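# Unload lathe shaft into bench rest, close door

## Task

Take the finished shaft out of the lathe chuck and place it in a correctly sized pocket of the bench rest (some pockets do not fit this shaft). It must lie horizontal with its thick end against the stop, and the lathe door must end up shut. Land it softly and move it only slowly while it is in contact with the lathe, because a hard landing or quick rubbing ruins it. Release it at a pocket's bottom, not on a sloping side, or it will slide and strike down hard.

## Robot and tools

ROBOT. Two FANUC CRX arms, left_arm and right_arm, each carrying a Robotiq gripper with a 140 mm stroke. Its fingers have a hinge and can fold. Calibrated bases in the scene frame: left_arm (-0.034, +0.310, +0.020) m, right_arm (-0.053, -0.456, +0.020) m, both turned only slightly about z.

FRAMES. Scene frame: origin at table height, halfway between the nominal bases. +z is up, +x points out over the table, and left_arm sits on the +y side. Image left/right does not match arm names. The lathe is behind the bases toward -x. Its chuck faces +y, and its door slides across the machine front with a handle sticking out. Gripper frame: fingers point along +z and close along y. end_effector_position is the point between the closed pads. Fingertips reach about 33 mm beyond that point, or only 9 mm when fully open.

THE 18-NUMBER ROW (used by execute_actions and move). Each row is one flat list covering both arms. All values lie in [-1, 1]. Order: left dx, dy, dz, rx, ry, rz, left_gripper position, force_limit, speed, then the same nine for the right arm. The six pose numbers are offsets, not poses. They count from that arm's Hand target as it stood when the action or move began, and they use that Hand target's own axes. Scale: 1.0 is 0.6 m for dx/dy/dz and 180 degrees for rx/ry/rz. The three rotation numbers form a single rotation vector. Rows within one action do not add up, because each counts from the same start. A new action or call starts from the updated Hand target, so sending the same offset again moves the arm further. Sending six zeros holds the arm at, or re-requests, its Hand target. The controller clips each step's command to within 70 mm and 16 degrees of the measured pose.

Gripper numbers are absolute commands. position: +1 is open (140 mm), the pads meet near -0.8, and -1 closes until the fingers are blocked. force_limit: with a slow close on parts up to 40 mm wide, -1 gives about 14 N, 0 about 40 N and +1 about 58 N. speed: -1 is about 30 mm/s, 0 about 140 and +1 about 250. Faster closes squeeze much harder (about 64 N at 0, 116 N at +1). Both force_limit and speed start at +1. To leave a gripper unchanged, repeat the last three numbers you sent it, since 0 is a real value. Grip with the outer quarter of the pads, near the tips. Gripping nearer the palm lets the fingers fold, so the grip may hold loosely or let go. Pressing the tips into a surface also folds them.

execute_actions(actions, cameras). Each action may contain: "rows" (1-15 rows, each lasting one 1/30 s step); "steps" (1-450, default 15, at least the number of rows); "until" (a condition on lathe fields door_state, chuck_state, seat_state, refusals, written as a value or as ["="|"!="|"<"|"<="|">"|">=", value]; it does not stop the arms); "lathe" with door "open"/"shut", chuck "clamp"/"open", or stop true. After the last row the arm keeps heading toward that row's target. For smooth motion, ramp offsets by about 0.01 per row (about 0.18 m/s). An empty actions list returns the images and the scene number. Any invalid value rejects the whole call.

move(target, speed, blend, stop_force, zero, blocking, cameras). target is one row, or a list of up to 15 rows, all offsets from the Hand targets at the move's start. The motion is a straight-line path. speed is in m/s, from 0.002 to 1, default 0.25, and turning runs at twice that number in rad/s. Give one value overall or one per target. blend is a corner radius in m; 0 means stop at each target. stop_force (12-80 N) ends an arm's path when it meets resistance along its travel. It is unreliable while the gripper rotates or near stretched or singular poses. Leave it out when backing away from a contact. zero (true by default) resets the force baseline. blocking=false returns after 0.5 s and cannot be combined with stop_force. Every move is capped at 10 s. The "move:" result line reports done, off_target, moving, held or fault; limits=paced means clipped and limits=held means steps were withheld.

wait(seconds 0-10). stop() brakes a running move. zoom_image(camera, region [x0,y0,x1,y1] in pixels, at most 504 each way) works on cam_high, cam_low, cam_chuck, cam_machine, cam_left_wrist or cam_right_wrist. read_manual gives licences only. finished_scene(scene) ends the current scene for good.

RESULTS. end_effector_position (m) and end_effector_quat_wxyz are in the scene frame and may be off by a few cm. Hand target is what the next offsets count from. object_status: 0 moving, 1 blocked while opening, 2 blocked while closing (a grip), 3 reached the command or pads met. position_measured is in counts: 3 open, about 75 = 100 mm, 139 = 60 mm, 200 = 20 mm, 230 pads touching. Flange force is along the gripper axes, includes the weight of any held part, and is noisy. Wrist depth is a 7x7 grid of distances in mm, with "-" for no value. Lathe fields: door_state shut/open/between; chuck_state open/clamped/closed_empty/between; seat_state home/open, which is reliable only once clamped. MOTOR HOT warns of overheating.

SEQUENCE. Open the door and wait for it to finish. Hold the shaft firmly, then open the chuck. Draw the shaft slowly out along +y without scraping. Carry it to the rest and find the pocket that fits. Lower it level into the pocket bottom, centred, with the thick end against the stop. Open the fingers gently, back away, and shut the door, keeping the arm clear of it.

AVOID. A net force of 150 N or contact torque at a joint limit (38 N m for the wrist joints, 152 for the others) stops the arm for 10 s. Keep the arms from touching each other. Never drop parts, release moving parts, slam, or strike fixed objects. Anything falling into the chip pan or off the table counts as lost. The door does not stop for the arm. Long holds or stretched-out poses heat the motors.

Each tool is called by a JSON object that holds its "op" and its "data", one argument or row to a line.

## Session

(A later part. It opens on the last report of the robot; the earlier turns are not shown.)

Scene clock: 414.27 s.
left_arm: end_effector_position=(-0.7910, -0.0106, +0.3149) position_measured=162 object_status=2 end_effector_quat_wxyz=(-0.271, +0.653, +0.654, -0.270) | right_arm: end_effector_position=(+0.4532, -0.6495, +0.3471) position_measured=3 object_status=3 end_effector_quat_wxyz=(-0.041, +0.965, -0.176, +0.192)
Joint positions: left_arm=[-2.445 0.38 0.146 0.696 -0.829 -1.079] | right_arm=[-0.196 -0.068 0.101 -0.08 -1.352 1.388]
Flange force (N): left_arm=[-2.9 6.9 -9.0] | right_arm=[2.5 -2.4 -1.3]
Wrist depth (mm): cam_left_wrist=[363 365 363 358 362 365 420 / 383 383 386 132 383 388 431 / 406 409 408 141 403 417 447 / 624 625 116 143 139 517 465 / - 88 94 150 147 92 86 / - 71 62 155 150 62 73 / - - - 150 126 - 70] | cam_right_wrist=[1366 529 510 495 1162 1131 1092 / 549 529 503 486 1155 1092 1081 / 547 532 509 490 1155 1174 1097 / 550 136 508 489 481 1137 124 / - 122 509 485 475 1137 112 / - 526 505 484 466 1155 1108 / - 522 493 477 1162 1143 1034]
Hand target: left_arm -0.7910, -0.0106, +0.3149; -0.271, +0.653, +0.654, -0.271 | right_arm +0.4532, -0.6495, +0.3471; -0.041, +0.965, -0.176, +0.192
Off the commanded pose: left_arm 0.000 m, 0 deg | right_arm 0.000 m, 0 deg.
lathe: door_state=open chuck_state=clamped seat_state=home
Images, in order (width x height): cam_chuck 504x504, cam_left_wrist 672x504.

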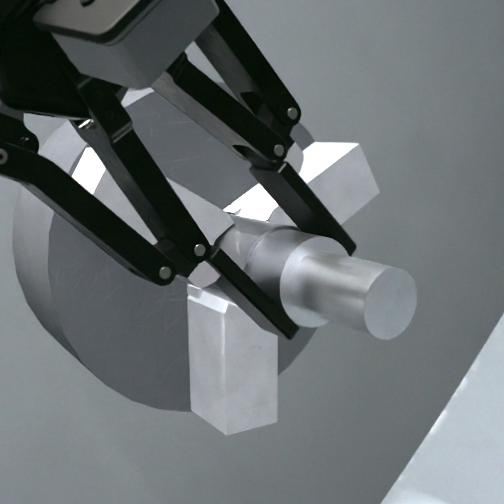

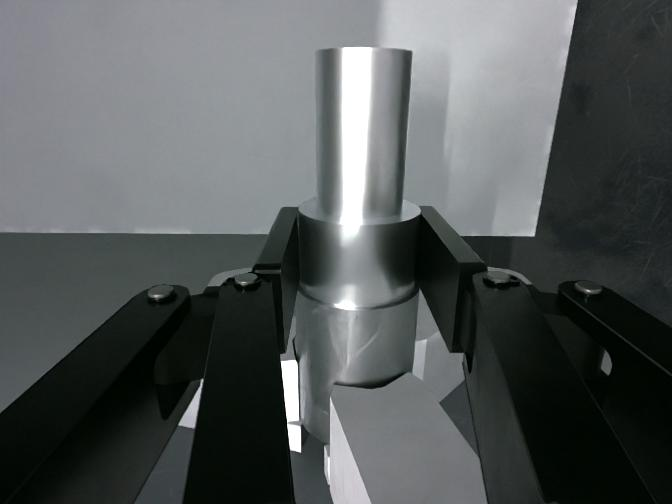

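{"op": "move", "data": {
  "target": [0,0.001,0,0,0,0,-1,-1,-1,0,0,0,0,0,0,1,1,1],
  "speed": 0.01
}}

Scene clock: 426.87 s.
left_arm: end_effector_position=(-0.7906, -0.0106, +0.3145) position_measured=162 object_status=2 end_effector_quat_wxyz=(-0.271, +0.653, +0.654, -0.271) | right_arm: end_effector_position=(+0.4532, -0.6495, +0.3471) position_measured=3 object_status=3 end_effector_quat_wxyz=(-0.041, +0.965, -0.176, +0.192)
Joint positions: left_arm=[-2.445 0.379 0.143 0.697 -0.828 -1.081] | right_arm=[-0.196 -0.068 0.101 -0.08 -1.352 1.388]
Flange force (N): left_arm=[-5.1 -12.7 5.9] | right_arm=[2.8 -2.0 -1.2]
Wrist depth (mm): cam_left_wrist=[363 364 365 358 361 365 420 / 385 383 388 132 381 385 435 / 406 408 408 141 403 412 451 / 624 627 129 143 140 517 466 / - 88 94 150 147 92 87 / - 71 62 155 150 62 73 / - - - 149 126 - 70] | cam_right_wrist=[1366 529 510 494 1174 1137 1103 / 546 526 509 486 1168 1137 1103 / 550 526 504 487 1174 1137 1086 / 550 136 506 491 463 147 131 / - 122 510 483 468 1174 112 / - 527 505 487 468 1137 1108 / - 527 504 499 1248 1126 1086]
Hand target: left_arm -0.7906, -0.0106, +0.3145; -0.271, +0.653, +0.654, -0.271 | right_arm +0.4532, -0.6495, +0.3471; -0.041, +0.965, -0.176, +0.192
Off the commanded pose: left_arm 0.000 m, 0 deg | right_arm 0.000 m, 0 deg.
lathe: door_state=open chuck_state=clamped seat_state=home
move: done

{"op": "move", "data": {
  "target": [0,-0.0003,0,0,0,0,-1,-1,-1,0,0,0,0,0,0,1,1,1],
  "speed": 0.01
}}

{"op": "execute_actions", "data": {
  "actions": [
    {"rows":[[0,0,0,0,0,0,-0.97,0.6,-1,0,0,0,0,0,0,1,1,1]],"steps":60}
  ]
}}

Scene clock: 438.23 s.
left_arm: end_effector_position=(-0.7907, -0.0106, +0.3146) position_measured=162 object_status=2 end_effector_quat_wxyz=(-0.271, +0.653, +0.654, -0.270) | right_arm: end_effector_position=(+0.4532, -0.6495, +0.3471) position_measured=3 object_status=3 end_effector_quat_wxyz=(-0.041, +0.965, -0.176, +0.192)
Joint positions: left_arm=[-2.445 0.379 0.144 0.696 -0.828 -1.08] | right_arm=[-0.196 -0.068 0.101 -0.08 -1.352 1.388]
Flange force (N): left_arm=[-4.1 -9.4 5.2] | right_arm=[2.7 -2.0 -1.4]
Wrist depth (mm): cam_left_wrist=[380 364 366 357 361 366 420 / 384 386 384 132 383 388 439 / 408 408 406 140 405 414 449 / 620 625 129 142 140 525 468 / - 88 94 150 147 92 86 / - 71 62 155 150 62 73 / - - - 150 126 - 70] | cam_right_wrist=[1375 529 508 494 1143 1200 1075 / 549 529 504 495 1270 1137 1097 / 549 527 506 489 484 1120 1086 / 550 136 506 486 480 1126 131 / - 122 493 489 473 1137 112 / - 531 502 488 469 1131 - / - 529 511 485 1126 1126 1103]
Hand target: left_arm -0.7907, -0.0106, +0.3146; -0.271, +0.653, +0.654, -0.271 | right_arm +0.4532, -0.6495, +0.3471; -0.041, +0.965, -0.176, +0.192
Off the commanded pose: left_arm 0.000 m, 0 deg | right_arm 0.000 m, 0 deg.
lathe: door_state=open chuck_state=clamped seat_state=home
move: done

Scene clock: 440.43 s.
left_arm: end_effector_position=(-0.7907, -0.0106, +0.3146) position_measured=165 object_status=2 end_effector_quat_wxyz=(-0.271, +0.653, +0.654, -0.271) | right_arm: end_effector_position=(+0.4532, -0.6495, +0.3471) position_measured=3 object_status=3 end_effector_quat_wxyz=(-0.041, +0.965, -0.176, +0.192)
Joint positions: left_arm=[-2.445 0.379 0.144 0.696 -0.828 -1.08] | right_arm=[-0.196 -0.068 0.101 -0.08 -1.352 1.388]
Flange force (N): left_arm=[-1.6 -3.3 -12.8] | right_arm=[2.1 -2.3 -1.6]
Wrist depth (mm): cam_left_wrist=[364 363 366 359 359 366 421 / 385 389 387 132 380 385 437 / 408 408 411 141 403 415 449 / 619 631 130 143 140 522 463 / - 88 93 150 147 91 87 / - 75 62 154 150 62 73 / - - - 148 126 - 70] | cam_right_wrist=[1375 530 506 485 1181 1114 1086 / 550 523 508 488 1149 1126 1065 / 553 534 511 490 1162 1126 1081 / 551 131 506 489 480 147 131 / - 122 508 497 470 1137 112 / - 526 508 485 470 1131 - / - 540 502 491 1207 1149 1103]
Hand target: left_arm -0.7907, -0.0106, +0.3146; -0.271, +0.653, +0.654, -0.271 | right_arm +0.4532, -0.6495, +0.3471; -0.041, +0.965, -0.176, +0.192
Off the commanded pose: left_arm 0.000 m, 0 deg | right_arm 0.000 m, 0 deg.
lathe: door_state=open chuck_state=clamped seat_state=home

{"op": "execute_actions", "data": {
  "actions": [
    {"lathe":{"chuck":"open"},"steps":150,"until":{"lathe":{"chuck_state":"open"}}}
  ],
  "cameras": ["cam_left_wrist","cam_chuck"]
}}

Scene clock: 445.67 s.
left_arm: end_effector_position=(-0.7908, -0.0106, +0.3146) position_measured=165 object_status=2 end_effector_quat_wxyz=(-0.271, +0.653, +0.654, -0.270) | right_arm: end_effector_position=(+0.4532, -0.6495, +0.3471) position_measured=3 object_status=3 end_effector_quat_wxyz=(-0.041, +0.965, -0.176, +0.192)
Joint positions: left_arm=[-2.445 0.379 0.144 0.696 -0.828 -1.08] | right_arm=[-0.196 -0.068 0.101 -0.08 -1.352 1.388]
Flange force (N): left_arm=[-2.0 -2.6 8.7] | right_arm=[2.1 -1.8 -1.3]
Wrist depth (mm): cam_left_wrist=[366 363 363 358 361 365 420 / 383 383 386 133 380 384 440 / 406 407 408 141 406 414 449 / 622 632 143 143 140 523 462 / - 88 93 149 147 87 86 / - 75 62 155 150 62 72 / - - - 145 126 - 70] | cam_right_wrist=[1420 525 506 494 1149 1137 1120 / 549 525 505 488 1174 - 1081 / 549 526 509 489 1162 1120 1103 / 550 131 504 488 477 147 131 / - 122 508 486 471 - 112 / - 531 504 483 470 1137 1103 / - 532 509 481 1162 1126 1097]
Hand target: left_arm -0.7907, -0.0106, +0.3146; -0.271, +0.653, +0.654, -0.271 | right_arm +0.4532, -0.6495, +0.3471; -0.041, +0.965, -0.176, +0.192
Tool commands: left_gripper/position=-0.97 left_gripper/force_limit=+0.6 left_gripper/speed=-1.0 right_gripper/position=+1.0 right_gripper/force_limit=+1.0 right_gripper/speed=+1.0
Off the commanded pose: left_arm 0.000 m, 0 deg | right_arm 0.000 m, 0 deg.
lathe: door_state=open chuck_state=open seat_state=open
Images, in order (width x height): cam_chuck 504x504, cam_left_wrist 672x504.

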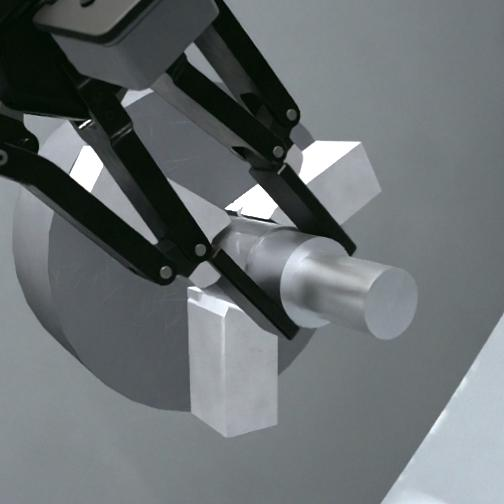

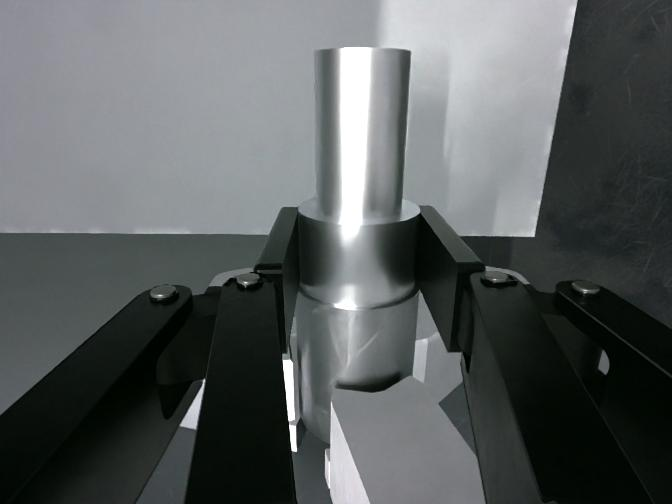

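{"op": "move", "data": {
  "target": [
    [0.1,0,0,0,0,0,-0.97,0.6,-1,0,0,0,0,0,0,1,1,1],
    [0.2,0,0,0,0,0,-0.97,0.6,-1,0,0,0,0,0,0,1,1,1]
  ],
  "speed": [0.015,0.04],
  "blend": [0.005,0],
  "cameras": ["cam_left_wrist","cam_chuck","cam_machine"]
}}

{"op": "zoom_image", "data": {
  "camera": "cam_left_wrist",
  "region": [200, 0, 500, 504]
}}

Scene clock: 478.37 s.
left_arm: end_effector_position=(-0.7909, +0.1094, +0.3147) position_measured=165 object_status=2 end_effector_quat_wxyz=(-0.271, +0.653, +0.654, -0.271) | right_arm: end_effector_position=(+0.4532, -0.6495, +0.3471) position_measured=3 object_status=3 end_effector_quat_wxyz=(-0.041, +0.965, -0.176, +0.192)
Joint positions: left_arm=[-2.605 0.24 -0.018 0.624 -0.715 -0.925] | right_arm=[-0.196 -0.068 0.101 -0.08 -1.352 1.388]
Flange force (N): left_arm=[-2.9 -2.9 9.4] | right_arm=[2.4 -1.9 -1.2]
Wrist depth (mm): cam_left_wrist=[362 365 365 356 360 362 420 / 383 381 384 132 376 383 435 / 406 407 405 141 408 487 449 / 430 432 420 143 140 503 463 / - 85 93 149 136 87 86 / - 75 62 161 165 62 72 / - - - 306 - - 70] | cam_right_wrist=[1341 526 508 490 1194 1126 1103 / 550 531 511 490 1200 1120 1097 / 549 527 508 489 1168 1131 1103 / 554 136 505 494 1155 147 131 / - 122 506 487 478 1131 112 / - 527 506 487 468 1120 1097 / - 514 508 494 1155 1131 1097]
Hand target: left_arm -0.7909, +0.1094, +0.3147; -0.271, +0.653, +0.654, -0.271 | right_arm +0.4532, -0.6495, +0.3471; -0.041, +0.965, -0.176, +0.192
Off the commanded pose: left_arm 0.000 m, 0 deg | right_arm 0.000 m, 0 deg.
lathe: door_state=open chuck_state=open seat_state=open
move: done
Images, in order (width x height): cam_chuck 504x504, cam_machine 504x504, cam_left_wrist 672x504.

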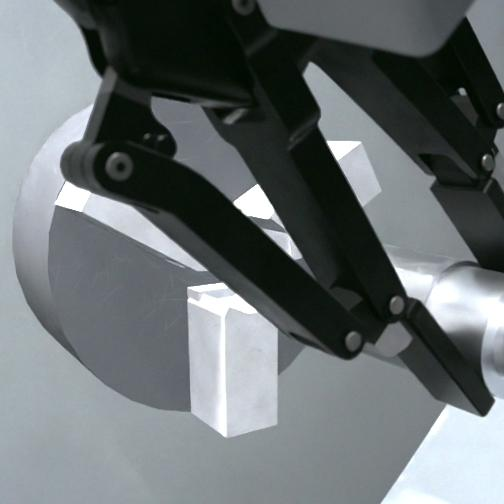

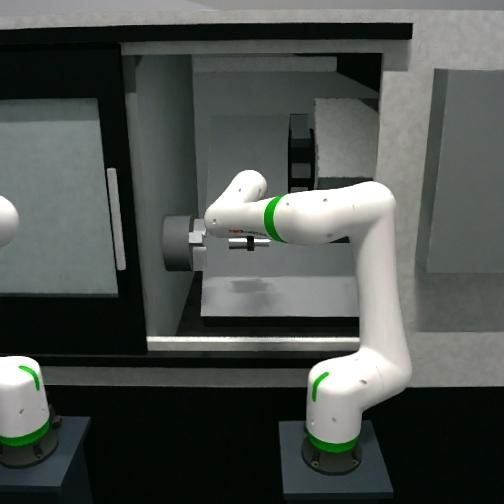

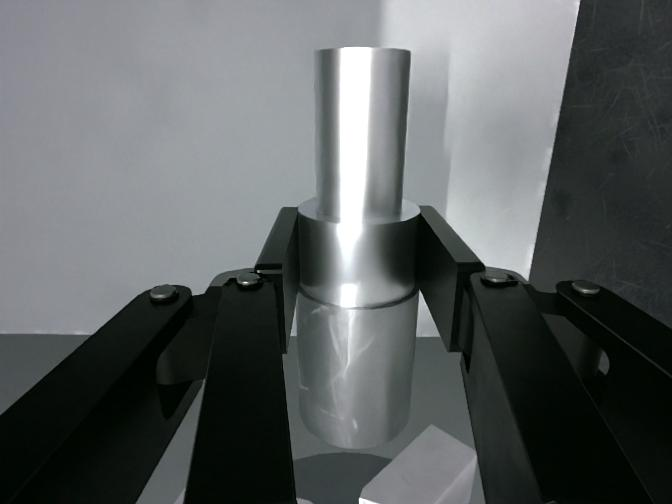

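Scaled by 1.000.

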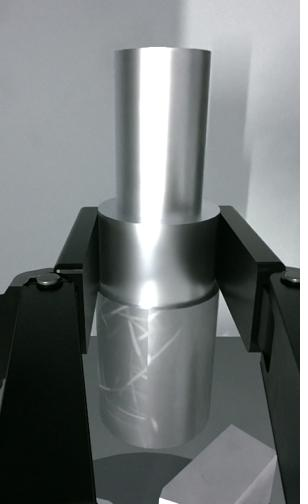

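{"op": "move", "data": {
  "target": [
    [0.018,0.125,-0.561,0,0,0,-0.97,0.6,-1,0,0,0,0,0,0,1,1,1],
    [-0.183,0.56,-0.878,-0.25,0,0,-0.97,0.6,-1,0,0,0,0,0,0,1,1,1]
  ],
  "speed": 0.18,
  "blend": [0.05,0],
  "cameras": ["cam_left_wrist"]
}}

Scene clock: 503.20 s.
left_arm: end_effector_position=(-0.1807, +0.0003, +0.4497) position_measured=165 object_status=2 end_effector_quat_wxyz=(+0.000, +0.707, +0.708, +0.000) | right_arm: end_effector_position=(+0.4532, -0.6495, +0.3471) position_measured=3 object_status=3 end_effector_quat_wxyz=(-0.041, +0.965, -0.176, +0.192)
Joint positions: left_arm=[-1.66 -0.16 0.314 0 -2.046 -1.516] | right_arm=[-0.196 -0.068 0.101 -0.08 -1.352 1.388]
Flange force (N): left_arm=[-5.8 -2.9 3.1] | right_arm=[2.5 -2.2 -1.5]
Wrist depth (mm): cam_left_wrist=[491 717 1115 1137 1143 1143 1148 / 500 782 1221 133 1178 1190 663 / 552 723 1248 141 1221 1275 595 / 641 629 143 143 140 1366 620 / - 88 93 149 136 87 86 / - 75 62 161 166 62 72 / - - - 1649 - - 70] | cam_right_wrist=[1375 534 506 493 1187 1143 1126 / 549 529 506 488 1155 1143 1092 / 549 531 505 490 1162 - 1092 / 550 136 509 488 474 1143 131 / - 122 504 485 472 1131 112 / - 529 508 488 467 1137 - / - 527 511 497 1214 1126 1131]
Hand target: left_arm -0.1807, +0.0003, +0.4497; +0.000, +0.707, +0.708, +0.000 | right_arm +0.4532, -0.6495, +0.3471; -0.041, +0.965, -0.176, +0.192
Off the commanded pose: left_arm 0.000 m, 0 deg | right_arm 0.000 m, 0 deg.
lathe: door_state=open chuck_state=open seat_state=open
move: done
Images, in order (width x height): cam_left_wrist 672x504.

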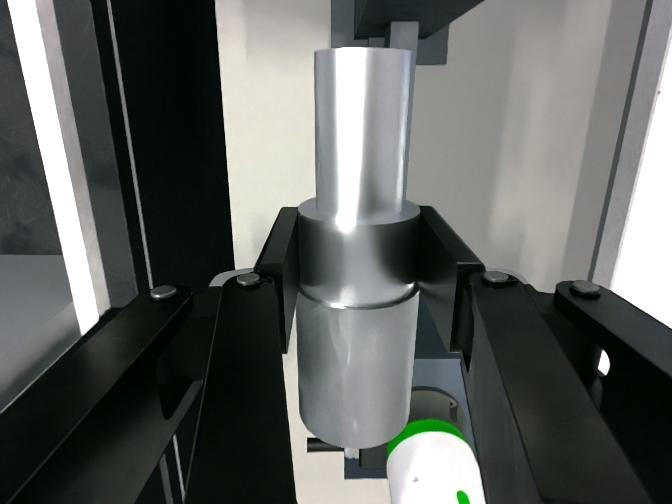

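{"op": "execute_actions", "data": {
  "actions": [
    {"lathe":{"door":"shut"},"steps":2}
  ]
}}

{"op": "move", "data": {
  "target": [
    [-0.083,0.467,0.05,0,0,0,-0.97,0.6,-1,0,0,0,0,0,0,1,1,1],
    [0.298,0.8667,0.333,0,0,0,-0.97,0.6,-1,0,0,0,0,0,0,1,1,1]
  ],
  "speed": 0.15,
  "blend": [0.08,0],
  "cameras": ["all"]
}}

Scene clock: 512.33 s.
left_arm: end_effector_position=(-0.1807, +0.0003, +0.4497) position_measured=165 object_status=2 end_effector_quat_wxyz=(+0.000, +0.707, +0.708, +0.000) | right_arm: end_effector_position=(+0.4532, -0.6495, +0.3471) position_measured=3 object_status=3 end_effector_quat_wxyz=(-0.041, +0.965, -0.176, +0.192)
Joint positions: left_arm=[-1.66 -0.16 0.314 0 -2.046 -1.516] | right_arm=[-0.196 -0.068 0.101 -0.08 -1.352 1.388]
Flange force (N): left_arm=[-4.8 -2.2 2.3] | right_arm=[2.2 -2.3 -1.4]
Wrist depth (mm): cam_left_wrist=[489 715 1137 1064 1126 1137 1126 / 513 712 1202 132 1202 1202 659 / 550 717 1241 141 1228 1289 593 / 639 638 116 143 138 1350 627 / - 88 93 149 136 87 86 / - 75 62 161 166 62 72 / - - - 1660 - - 70] | cam_right_wrist=[1325 532 506 496 1174 1120 1075 / 549 532 503 488 1174 - 1086 / 551 529 508 484 1155 1126 1126 / - 136 509 490 476 148 124 / - 122 508 487 469 - 112 / - 526 504 487 468 1137 1097 / - 527 511 472 1194 1108 1108]
Hand target: left_arm -0.1807, +0.0003, +0.4497; +0.000, +0.707, +0.708, +0.000 | right_arm +0.4532, -0.6495, +0.3471; -0.041, +0.965, -0.176, +0.192
Tool commands: left_gripper/position=-0.97 left_gripper/force_limit=+0.6 left_gripper/speed=-1.0 right_gripper/position=+1.0 right_gripper/force_limit=+1.0 right_gripper/speed=+1.0
Off the commanded pose: left_arm 0.000 m, 0 deg | right_arm 0.000 m, 0 deg.
lathe: door_state=between chuck_state=open seat_state=open

Scene clock: 517.13 s.
left_arm: end_effector_position=(+0.3391, +0.1798, +0.2500) position_measured=165 object_status=2 end_effector_quat_wxyz=(+0.000, +0.707, +0.708, +0.000) | right_arm: end_effector_position=(+0.4532, -0.6495, +0.3471) position_measured=3 object_status=3 end_effector_quat_wxyz=(-0.041, +0.965, -0.176, +0.192)
Joint positions: left_arm=[-0.036 -0.139 -0.149 -0.001 -1.56 -3.14] | right_arm=[-0.196 -0.068 0.101 -0.08 -1.352 1.388]
Flange force (N): left_arm=[-0.6 5.3 5.2] | right_arm=[2.2 -1.9 -1.8]
Wrist depth (mm): cam_left_wrist=[380 477 335 323 326 331 328 / 345 782 355 132 343 344 349 / 1084 852 378 141 365 363 363 / 1137 934 143 143 140 387 388 / - 85 93 149 136 87 86 / - 75 62 161 166 62 72 / - - - 493 - - 70] | cam_right_wrist=[1392 527 509 497 1181 1120 1086 / 547 529 510 488 1168 1114 1092 / 550 530 506 486 1168 1120 1097 / 553 136 506 487 477 147 131 / - 122 502 484 471 1149 112 / - 527 509 487 469 1155 1097 / - 525 511 495 820 1137 1092]
Hand target: left_arm +0.3391, +0.1798, +0.2501; +0.000, +0.707, +0.708, +0.000 | right_arm +0.4532, -0.6495, +0.3471; -0.041, +0.965, -0.176, +0.192
Off the commanded pose: left_arm 0.000 m, 0 deg | right_arm 0.000 m, 0 deg.
lathe: door_state=shut chuck_state=open seat_state=open
move: done

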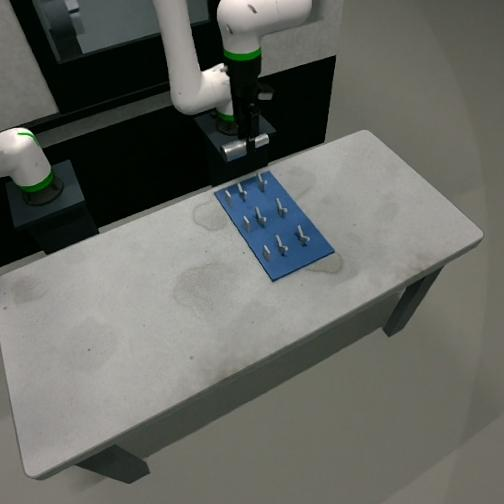

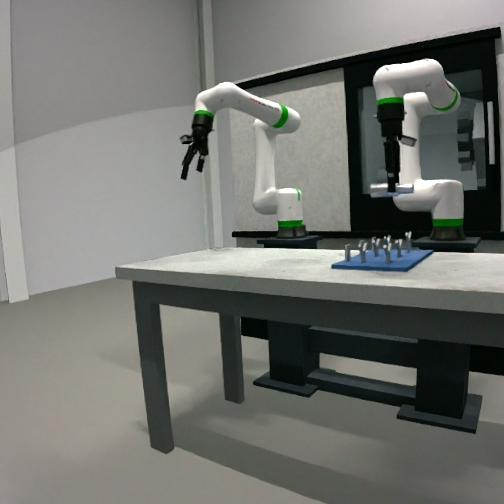

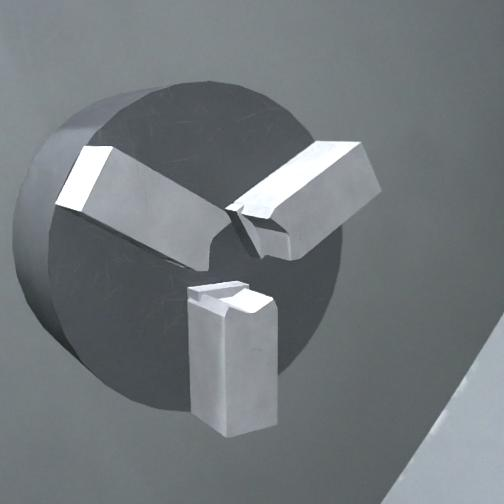

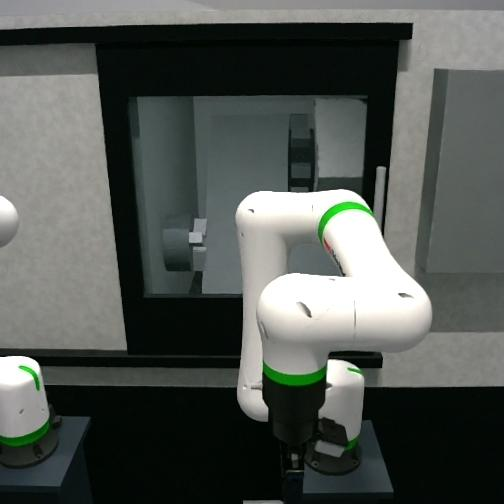

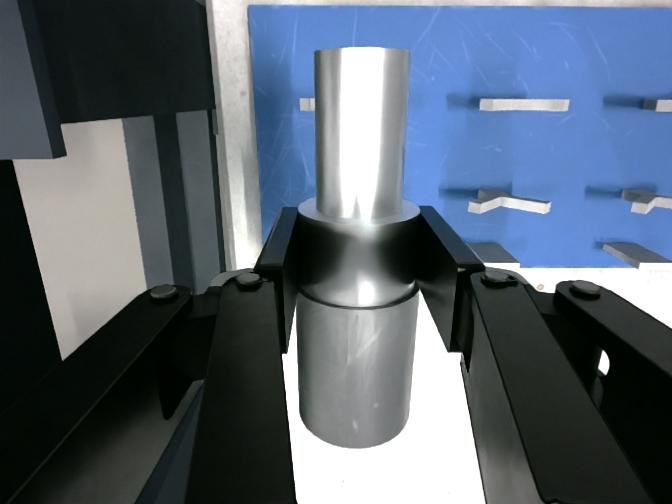

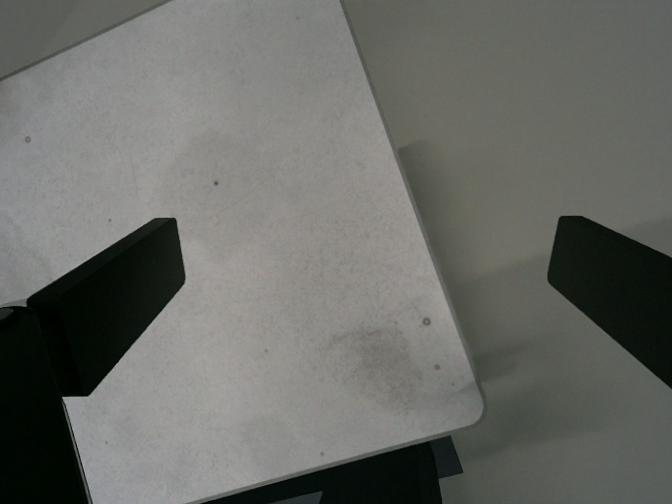

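{"op": "move", "data": {
  "target": [0.0167,0,0.1917,0,0,0,-0.97,0.6,-1,0,0,0,0,0,0,1,1,1],
  "speed": 0.06,
  "cameras": ["cam_left_wrist","cam_high","cam_low"]
}}

{"op": "zoom_image", "data": {
  "camera": "cam_left_wrist",
  "region": [200, 0, 520, 320]
}}

{"op": "zoom_image", "data": {
  "camera": "cam_low",
  "region": [320, 180, 460, 280]
}}

Scene clock: 535.93 s.
left_arm: end_effector_position=(+0.3392, +0.1900, +0.1351) position_measured=165 object_status=2 end_effector_quat_wxyz=(+0.000, +0.707, +0.708, +0.000) | right_arm: end_effector_position=(+0.4532, -0.6495, +0.3471) position_measured=3 object_status=3 end_effector_quat_wxyz=(-0.041, +0.965, -0.176, +0.192)
Joint positions: left_arm=[-0.009 -0.105 -0.39 -0.001 -1.285 -3.167] | right_arm=[-0.196 -0.068 0.101 -0.08 -1.352 1.388]
Flange force (N): left_arm=[-2.3 6.6 6.9] | right_arm=[2.0 -2.0 -1.8]
Wrist depth (mm): cam_left_wrist=[- 239 228 223 226 228 229 / - 254 243 132 238 241 236 / 974 699 256 141 251 254 256 / 1044 740 276 143 140 264 267 / - 88 93 149 136 87 86 / - 75 62 161 166 62 72 / - - - 348 - - 70] | cam_right_wrist=[1366 525 509 489 - 1120 1097 / 549 531 508 488 1162 1131 1092 / 551 529 509 487 1162 1126 1086 / 553 136 502 485 1097 1137 130 / - 122 506 487 468 - 112 / - 531 504 485 470 - 1108 / - 529 506 486 1137 1137 1103]
Hand target: left_arm +0.3392, +0.1899, +0.1351; +0.000, +0.707, +0.708, +0.000 | right_arm +0.4532, -0.6495, +0.3471; -0.041, +0.965, -0.176, +0.192
Off the commanded pose: left_arm 0.000 m, 0 deg | right_arm 0.000 m, 0 deg.
lathe: door_state=shut chuck_state=open seat_state=open
move: done
Images, in order (width x height): cam_high 504x504, cam_low 504x504, cam_left_wrist 672x504.

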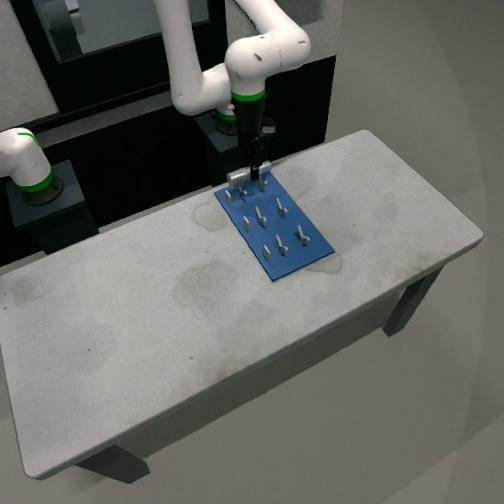

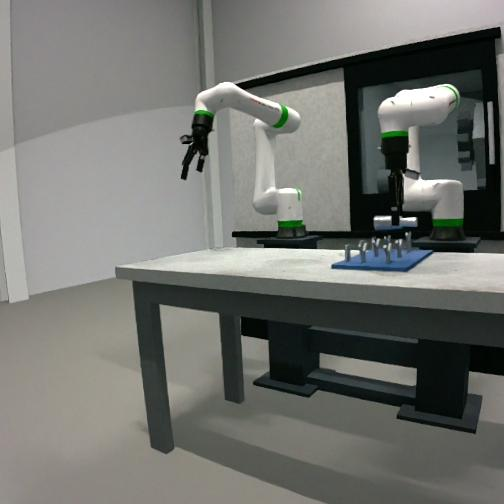

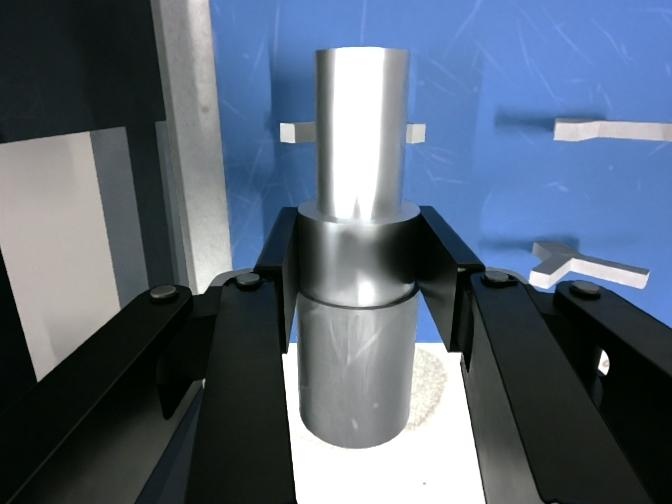

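Scaled by 1.575 from the camera's 672x504 image, which has a finer 960x720 frame.

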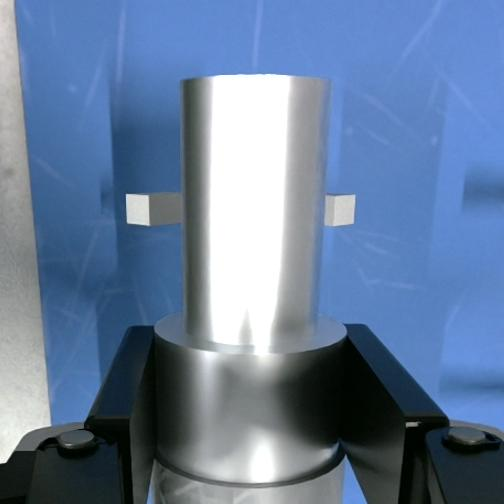

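Scaled by 3.600 from the camera's 504x504 image, which has a finer 720x720 frame.

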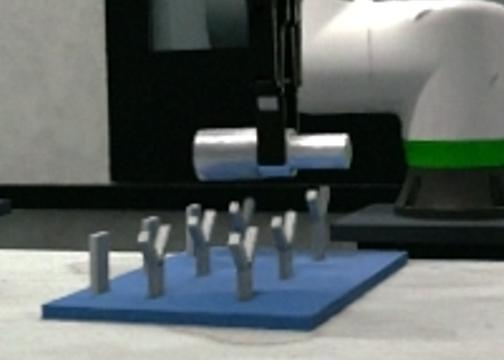

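{"op": "move", "data": {
  "target": [0,-0.0033,0.0433,0,0,0,-0.97,0.6,-1,0,0,0,0,0,0,1,1,1],
  "speed": 0.04,
  "cameras": ["cam_left_wrist"]
}}

{"op": "zoom_image", "data": {
  "camera": "cam_left_wrist",
  "region": [200, 0, 520, 320]
}}

Scene clock: 548.50 s.
left_arm: end_effector_position=(+0.3372, +0.1899, +0.1091) position_measured=165 object_status=2 end_effector_quat_wxyz=(+0.000, +0.707, +0.708, +0.000) | right_arm: end_effector_position=(+0.4532, -0.6495, +0.3471) position_measured=3 object_status=3 end_effector_quat_wxyz=(-0.041, +0.965, -0.176, +0.192)
Joint positions: left_arm=[-0.009 -0.088 -0.439 -0.001 -1.22 -3.167] | right_arm=[-0.196 -0.068 0.101 -0.08 -1.352 1.388]
Flange force (N): left_arm=[-1.8 6.2 8.0] | right_arm=[2.6 -1.9 -1.4]
Wrist depth (mm): cam_left_wrist=[- 214 205 201 203 206 205 / 376 231 217 133 215 218 214 / 962 652 231 141 227 230 230 / 1026 706 237 143 140 241 242 / - 88 93 149 136 87 86 / - 75 62 161 166 62 72 / - - - 316 - - 70] | cam_right_wrist=[1358 526 510 493 1181 1181 1097 / 551 539 505 490 1194 1137 1131 / 544 532 510 487 1149 1120 1092 / 553 136 508 485 477 1137 131 / - 122 508 488 471 1143 112 / - 525 508 487 468 1114 1108 / - 523 512 494 808 1108 1108]
Hand target: left_arm +0.3372, +0.1899, +0.1091; +0.000, +0.707, +0.708, +0.000 | right_arm +0.4532, -0.6495, +0.3471; -0.041, +0.965, -0.176, +0.192
Off the commanded pose: left_arm 0.000 m, 0 deg | right_arm 0.000 m, 0 deg.
lathe: door_state=shut chuck_state=open seat_state=open
move: done
Images, in order (width x height): cam_left_wrist 672x504.

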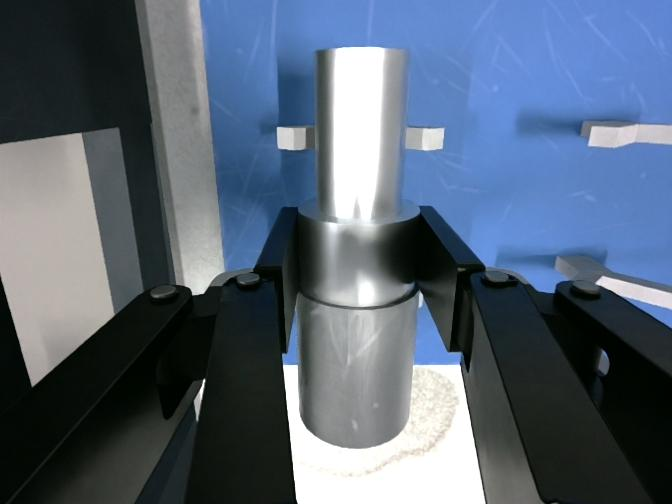

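Scaled by 1.575 from the camera's 672x504 image, which has a finer 960x720 frame.

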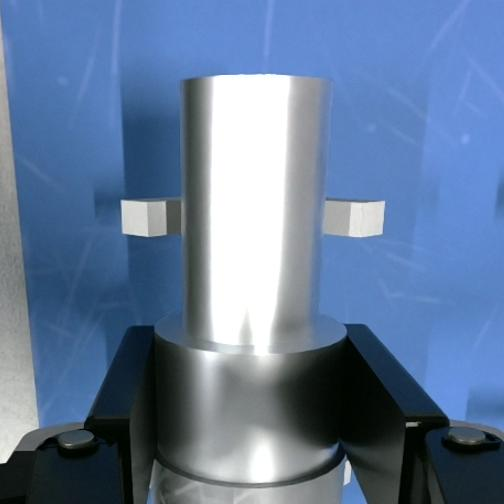

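{"op": "move", "data": {
  "target": [0,-0.0006,0.025,0,0,0,-0.97,0.6,-1,0,0,0,0,0,0,1,1,1],
  "speed": 0.006,
  "stop_force": 12,
  "cameras": ["cam_left_wrist"]
}}

{"op": "zoom_image", "data": {
  "camera": "cam_left_wrist",
  "region": [200, 0, 520, 320]
}}

Scene clock: 562.47 s.
left_arm: end_effector_position=(+0.3371, +0.1900, +0.0985) position_measured=165 object_status=2 end_effector_quat_wxyz=(+0.000, +0.707, +0.708, +0.000) | right_arm: end_effector_position=(+0.4532, -0.6495, +0.3471) position_measured=3 object_status=3 end_effector_quat_wxyz=(-0.041, +0.965, -0.176, +0.192)
Joint positions: left_arm=[-0.009 -0.079 -0.456 -0.001 -1.192 -3.167] | right_arm=[-0.196 -0.068 0.101 -0.08 -1.352 1.388]
Flange force (N): left_arm=[-0.8 13.1 -9.2] | right_arm=[3.2 -1.8 -1.4]
Wrist depth (mm): cam_left_wrist=[384 208 196 192 196 197 197 / 378 217 206 134 203 207 206 / 942 235 218 141 217 220 220 / 1003 687 229 143 140 231 230 / - 88 93 148 136 87 86 / - 75 62 160 165 62 72 / - - - 301 - - 70] | cam_right_wrist=[1341 527 508 495 1187 1149 1092 / 547 529 506 489 1168 1137 1114 / 546 526 510 489 1174 - - / 546 136 508 491 478 1126 131 / - 122 514 489 477 1108 112 / - 531 506 484 474 1137 1103 / - 527 504 459 1131 1126 1108]
Hand target: left_arm +0.3371, +0.1900, +0.0985; +0.000, +0.707, +0.708, +0.000 (not the last commanded pose) | right_arm +0.4532, -0.6495, +0.3471; -0.041, +0.965, -0.176, +0.192
Off the commanded pose: left_arm 0.004 m, 0 deg | right_arm 0.000 m, 0 deg.
lathe: door_state=shut chuck_state=open seat_state=open
move: contact (left_arm)
Images, in order (width x height): cam_left_wrist 672x504.

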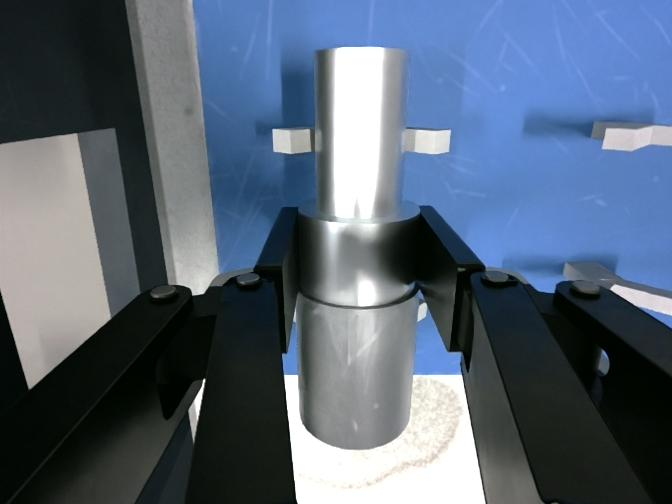

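Scaled by 1.575 from the camera's 672x504 image, which has a finer 960x720 frame.

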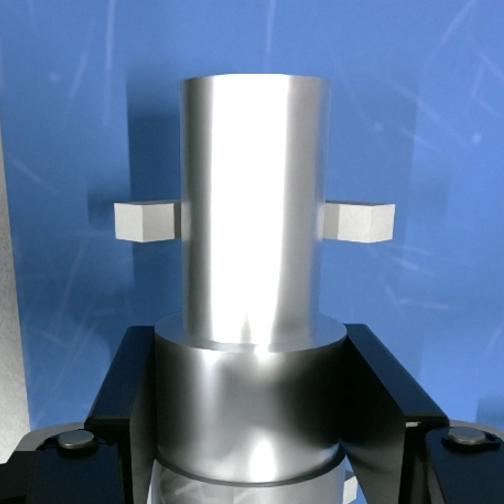

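{"op": "move", "data": {
  "target": [0,0.0003,-0.0033,0,0,0,-0.97,0.6,-1,0,0,0,0,0,0,1,1,1],
  "speed": 0.01
}}

{"op": "move", "data": {
  "target": [-0.035,0,0,0,0,0,-0.97,0.6,-1,0,0,0,0,0,0,1,1,1],
  "speed": 0.006,
  "stop_force": 12,
  "cameras": ["cam_left_wrist"]
}}

Scene clock: 570.60 s.
left_arm: end_effector_position=(+0.3372, +0.1900, +0.1005) position_measured=165 object_status=2 end_effector_quat_wxyz=(+0.000, +0.707, +0.708, +0.000) | right_arm: end_effector_position=(+0.4532, -0.6495, +0.3471) position_measured=3 object_status=3 end_effector_quat_wxyz=(-0.041, +0.965, -0.176, +0.192)
Joint positions: left_arm=[-0.009 -0.08 -0.453 -0.001 -1.197 -3.167] | right_arm=[-0.196 -0.068 0.101 -0.08 -1.352 1.388]
Flange force (N): left_arm=[-2.3 6.3 7.6] | right_arm=[2.2 -2.2 -1.6]
Wrist depth (mm): cam_left_wrist=[381 207 197 193 196 197 199 / 402 220 208 133 204 209 206 / 938 641 220 141 218 221 221 / 999 685 230 143 140 232 232 / - 88 93 149 136 87 86 / - 75 62 161 165 62 72 / - - - 305 - - 70] | cam_right_wrist=[1375 529 515 495 1174 1120 1097 / 546 527 514 487 1162 1131 1092 / 551 529 508 487 1143 1114 1086 / 547 136 508 487 477 1131 130 / - 122 508 487 470 1131 112 / - 531 504 487 469 1126 1092 / - 530 510 505 1155 1131 1097]
Hand target: left_arm +0.3372, +0.1900, +0.1005; +0.000, +0.707, +0.708, +0.000 | right_arm +0.4532, -0.6495, +0.3471; -0.041, +0.965, -0.176, +0.192
Off the commanded pose: left_arm 0.000 m, 0 deg | right_arm 0.000 m, 0 deg.
lathe: door_state=shut chuck_state=open seat_state=open
move: done

Scene clock: 572.43 s.
left_arm: end_effector_position=(+0.3372, +0.1827, +0.1004) position_measured=165 object_status=2 end_effector_quat_wxyz=(+0.000, +0.707, +0.708, +0.001) | right_arm: end_effector_position=(+0.4532, -0.6495, +0.3471) position_measured=3 object_status=3 end_effector_quat_wxyz=(-0.041, +0.965, -0.176, +0.192)
Joint positions: left_arm=[-0.029 -0.074 -0.447 -0.001 -1.197 -3.147] | right_arm=[-0.196 -0.068 0.101 -0.08 -1.352 1.388]
Flange force (N): left_arm=[14.5 2.9 2.9] | right_arm=[2.3 -2.5 -1.8]
Wrist depth (mm): cam_left_wrist=[375 209 197 193 196 198 197 / 442 221 208 133 204 209 206 / 942 650 220 141 218 221 221 / 999 685 231 143 140 232 229 / - 88 93 149 136 87 86 / - 75 62 161 166 62 72 / - - - 304 - - 70] | cam_right_wrist=[1358 525 509 495 1149 1200 1097 / 544 529 506 489 1200 1149 1108 / 550 529 505 485 510 - 1103 / 550 136 505 487 476 1149 131 / - 122 505 478 470 1137 112 / - 529 505 487 468 1143 1097 / - 523 510 475 - 1126 1097]
Hand target: left_arm +0.3372, +0.1827, +0.1005; +0.000, +0.707, +0.708, +0.001 (not the last commanded pose) | right_arm +0.4532, -0.6495, +0.3471; -0.041, +0.965, -0.176, +0.192
Off the commanded pose: left_arm 0.014 m, 0 deg | right_arm 0.000 m, 0 deg.
lathe: door_state=shut chuck_state=open seat_state=open
move: contact (left_arm)
Images, in order (width x height): cam_left_wrist 672x504.

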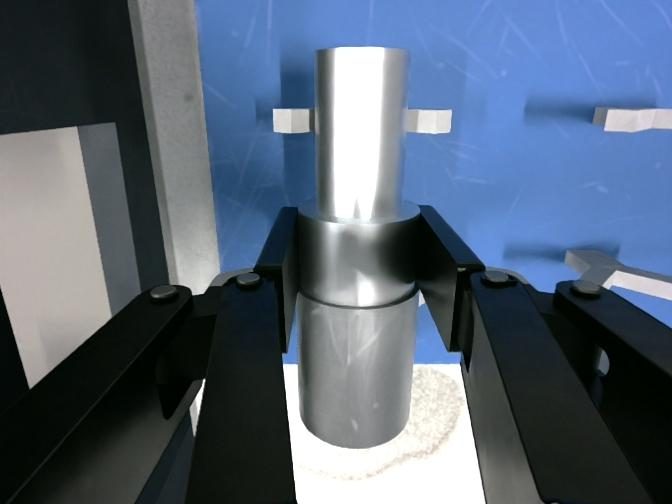

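{"op": "move", "data": {
  "target": [0.0009,0,0,0,0,0,-0.97,0.6,-1,0,0,0,0,0,0,1,1,1],
  "speed": 0.01
}}

{"op": "move", "data": {
  "target": [0,0,0.01,0,0,0,-0.97,0.6,-1,0,0,0,0,0,0,1,1,1],
  "speed": 0.003,
  "stop_force": 12,
  "cameras": ["cam_left_wrist"]
}}

Scene clock: 583.17 s.
left_arm: end_effector_position=(+0.3373, +0.1831, +0.1005) position_measured=165 object_status=2 end_effector_quat_wxyz=(+0.000, +0.707, +0.708, +0.000) | right_arm: end_effector_position=(+0.4532, -0.6495, +0.3471) position_measured=3 object_status=3 end_effector_quat_wxyz=(-0.041, +0.965, -0.176, +0.192)
Joint positions: left_arm=[-0.027 -0.074 -0.448 -0.001 -1.197 -3.149] | right_arm=[-0.196 -0.068 0.101 -0.08 -1.352 1.388]
Flange force (N): left_arm=[-1.9 5.8 7.6] | right_arm=[2.5 -2.4 -1.5]
Wrist depth (mm): cam_left_wrist=[399 210 197 193 195 198 198 / 397 219 208 133 204 208 206 / 938 643 220 141 218 222 221 / 1012 691 231 143 139 232 229 / - 88 93 149 136 87 86 / - 75 62 161 165 62 72 / - - - 303 - - 70] | cam_right_wrist=[1358 530 509 493 1155 1143 1108 / 553 526 504 489 1181 1055 1081 / 551 529 512 487 1248 - 1034 / 551 136 509 488 476 1137 131 / - 122 505 486 467 1220 112 / - 534 505 489 470 1120 - / - 526 508 491 1214 1137 1162]
Hand target: left_arm +0.3372, +0.1832, +0.1005; +0.000, +0.707, +0.708, +0.001 | right_arm +0.4532, -0.6495, +0.3471; -0.041, +0.965, -0.176, +0.192
Off the commanded pose: left_arm 0.000 m, 0 deg | right_arm 0.000 m, 0 deg.
lathe: door_state=shut chuck_state=open seat_state=open
move: done

Scene clock: 584.40 s.
left_arm: end_effector_position=(+0.3373, +0.1832, +0.0985) position_measured=165 object_status=2 end_effector_quat_wxyz=(+0.000, +0.707, +0.708, +0.001) | right_arm: end_effector_position=(+0.4532, -0.6495, +0.3471) position_measured=3 object_status=3 end_effector_quat_wxyz=(-0.041, +0.965, -0.176, +0.192)
Joint positions: left_arm=[-0.027 -0.072 -0.451 -0.001 -1.192 -3.149] | right_arm=[-0.196 -0.068 0.101 -0.08 -1.352 1.388]
Flange force (N): left_arm=[2.6 9.9 -6.1] | right_arm=[2.4 -2.3 -1.1]
Wrist depth (mm): cam_left_wrist=[423 208 195 192 196 196 196 / 443 219 207 133 202 207 205 / 942 235 219 141 217 220 219 / 1003 683 226 143 139 231 228 / - 88 93 149 136 87 86 / - 75 62 160 165 62 72 / - - - 301 - - 70] | cam_right_wrist=[1375 529 503 495 1207 1149 1097 / 549 530 505 489 1181 1155 1097 / 547 525 509 488 1155 1137 1097 / 547 136 506 489 476 1149 131 / - 122 504 488 472 1137 112 / - 529 508 484 473 1120 1097 / - 526 510 506 1168 1126 1103]
Hand target: left_arm +0.3373, +0.1832, +0.0985; +0.000, +0.707, +0.708, +0.001 (not the last commanded pose) | right_arm +0.4532, -0.6495, +0.3471; -0.041, +0.965, -0.176, +0.192
Off the commanded pose: left_arm 0.004 m, 0 deg | right_arm 0.000 m, 0 deg.
lathe: door_state=shut chuck_state=open seat_state=open
move: contact (left_arm)
Images, in order (width x height): cam_left_wrist 672x504.

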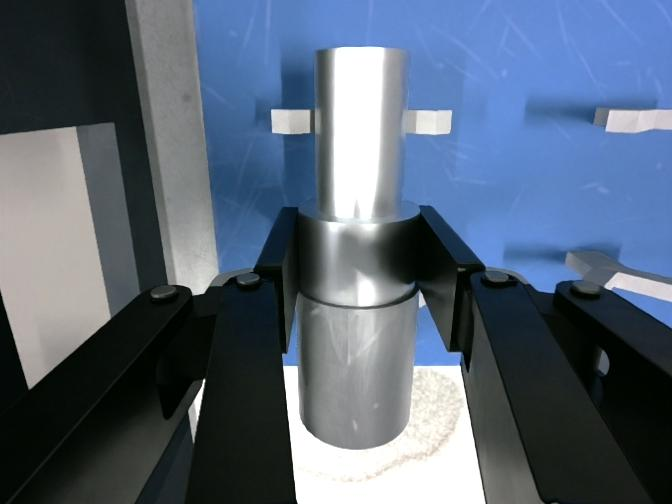

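{"op": "execute_actions", "data": {
  "actions": [
    {"rows":[[0,0,0,0,0,0,-0.97,0.6,-1,0,0,0,0,0,0,1,1,1]],"steps":2}
  ],
  "cameras": ["cam_low","cam_high"]
}}

{"op": "zoom_image", "data": {
  "camera": "cam_low",
  "region": [350, 200, 430, 270]
}}

{"op": "zoom_image", "data": {
  "camera": "cam_high",
  "region": [200, 140, 320, 240]
}}

Scene clock: 594.43 s.
left_arm: end_effector_position=(+0.3373, +0.1832, +0.0985) position_measured=165 object_status=2 end_effector_quat_wxyz=(+0.000, +0.707, +0.708, +0.001) | right_arm: end_effector_position=(+0.4532, -0.6495, +0.3471) position_measured=3 object_status=3 end_effector_quat_wxyz=(-0.041, +0.965, -0.176, +0.192)
Joint positions: left_arm=[-0.027 -0.072 -0.451 -0.001 -1.192 -3.149] | right_arm=[-0.196 -0.068 0.101 -0.08 -1.352 1.388]
Flange force (N): left_arm=[2.5 10.2 -5.2] | right_arm=[2.0 -2.4 -1.2]
Wrist depth (mm): cam_left_wrist=[399 208 195 192 196 196 196 / 656 217 207 133 203 207 206 / 946 236 219 141 217 220 220 / 995 693 227 143 140 231 227 / - 88 93 148 136 87 86 / - 75 62 160 164 62 72 / - - - 301 - - 70] | cam_right_wrist=[1285 527 505 497 1181 1126 1103 / 556 526 508 487 1162 1137 1097 / 549 527 504 488 1162 1137 1092 / 551 136 506 488 476 1143 124 / - 122 506 485 471 1126 112 / - 526 508 490 470 1143 1086 / - 529 510 493 1263 1137 1097]
Hand target: left_arm +0.3373, +0.1832, +0.0985; +0.000, +0.707, +0.708, +0.001 | right_arm +0.4532, -0.6495, +0.3471; -0.041, +0.965, -0.176, +0.192
Off the commanded pose: left_arm 0.000 m, 0 deg | right_arm 0.000 m, 0 deg.
lathe: door_state=shut chuck_state=open seat_state=open
Images, in order (width x height): cam_high 504x504, cam_low 504x504.

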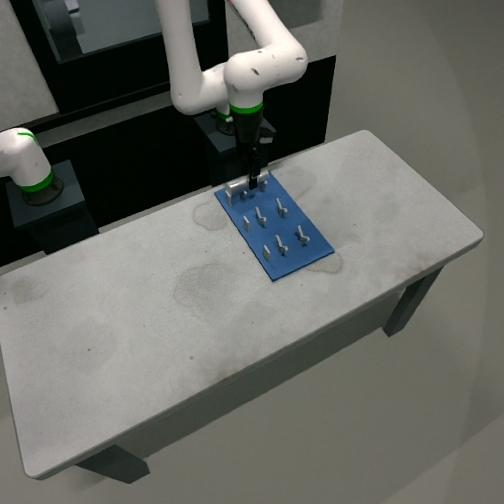

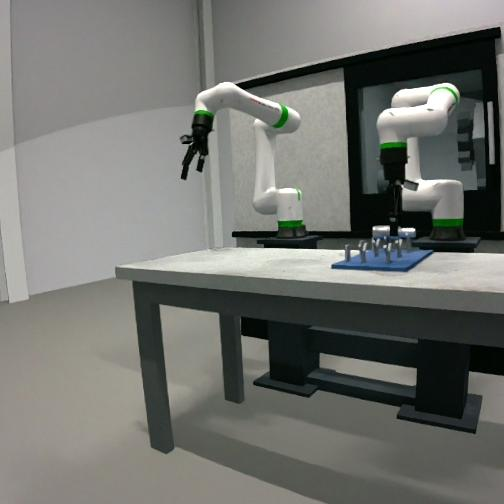

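Scaled by 6.300 from the camera's 504x504 image, which has a finer 720x720 frame.

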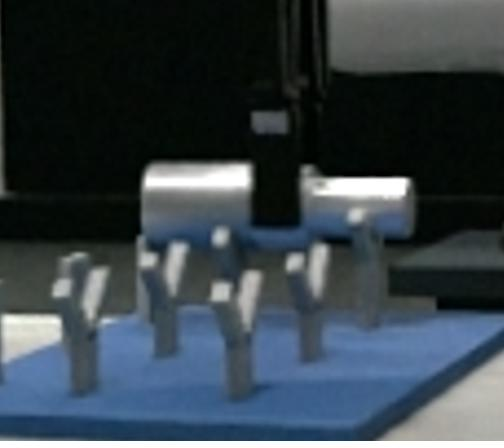

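Scaled by 4.200 from the camera's 504x504 image, which has a finer 720x720 frame.

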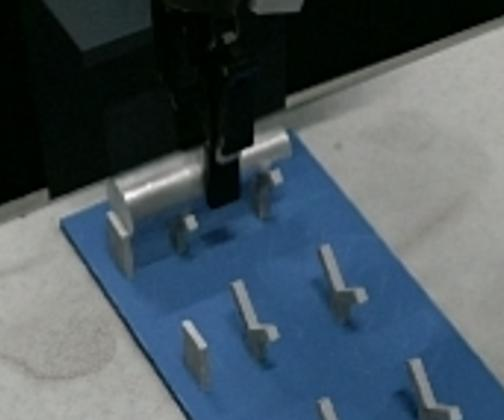

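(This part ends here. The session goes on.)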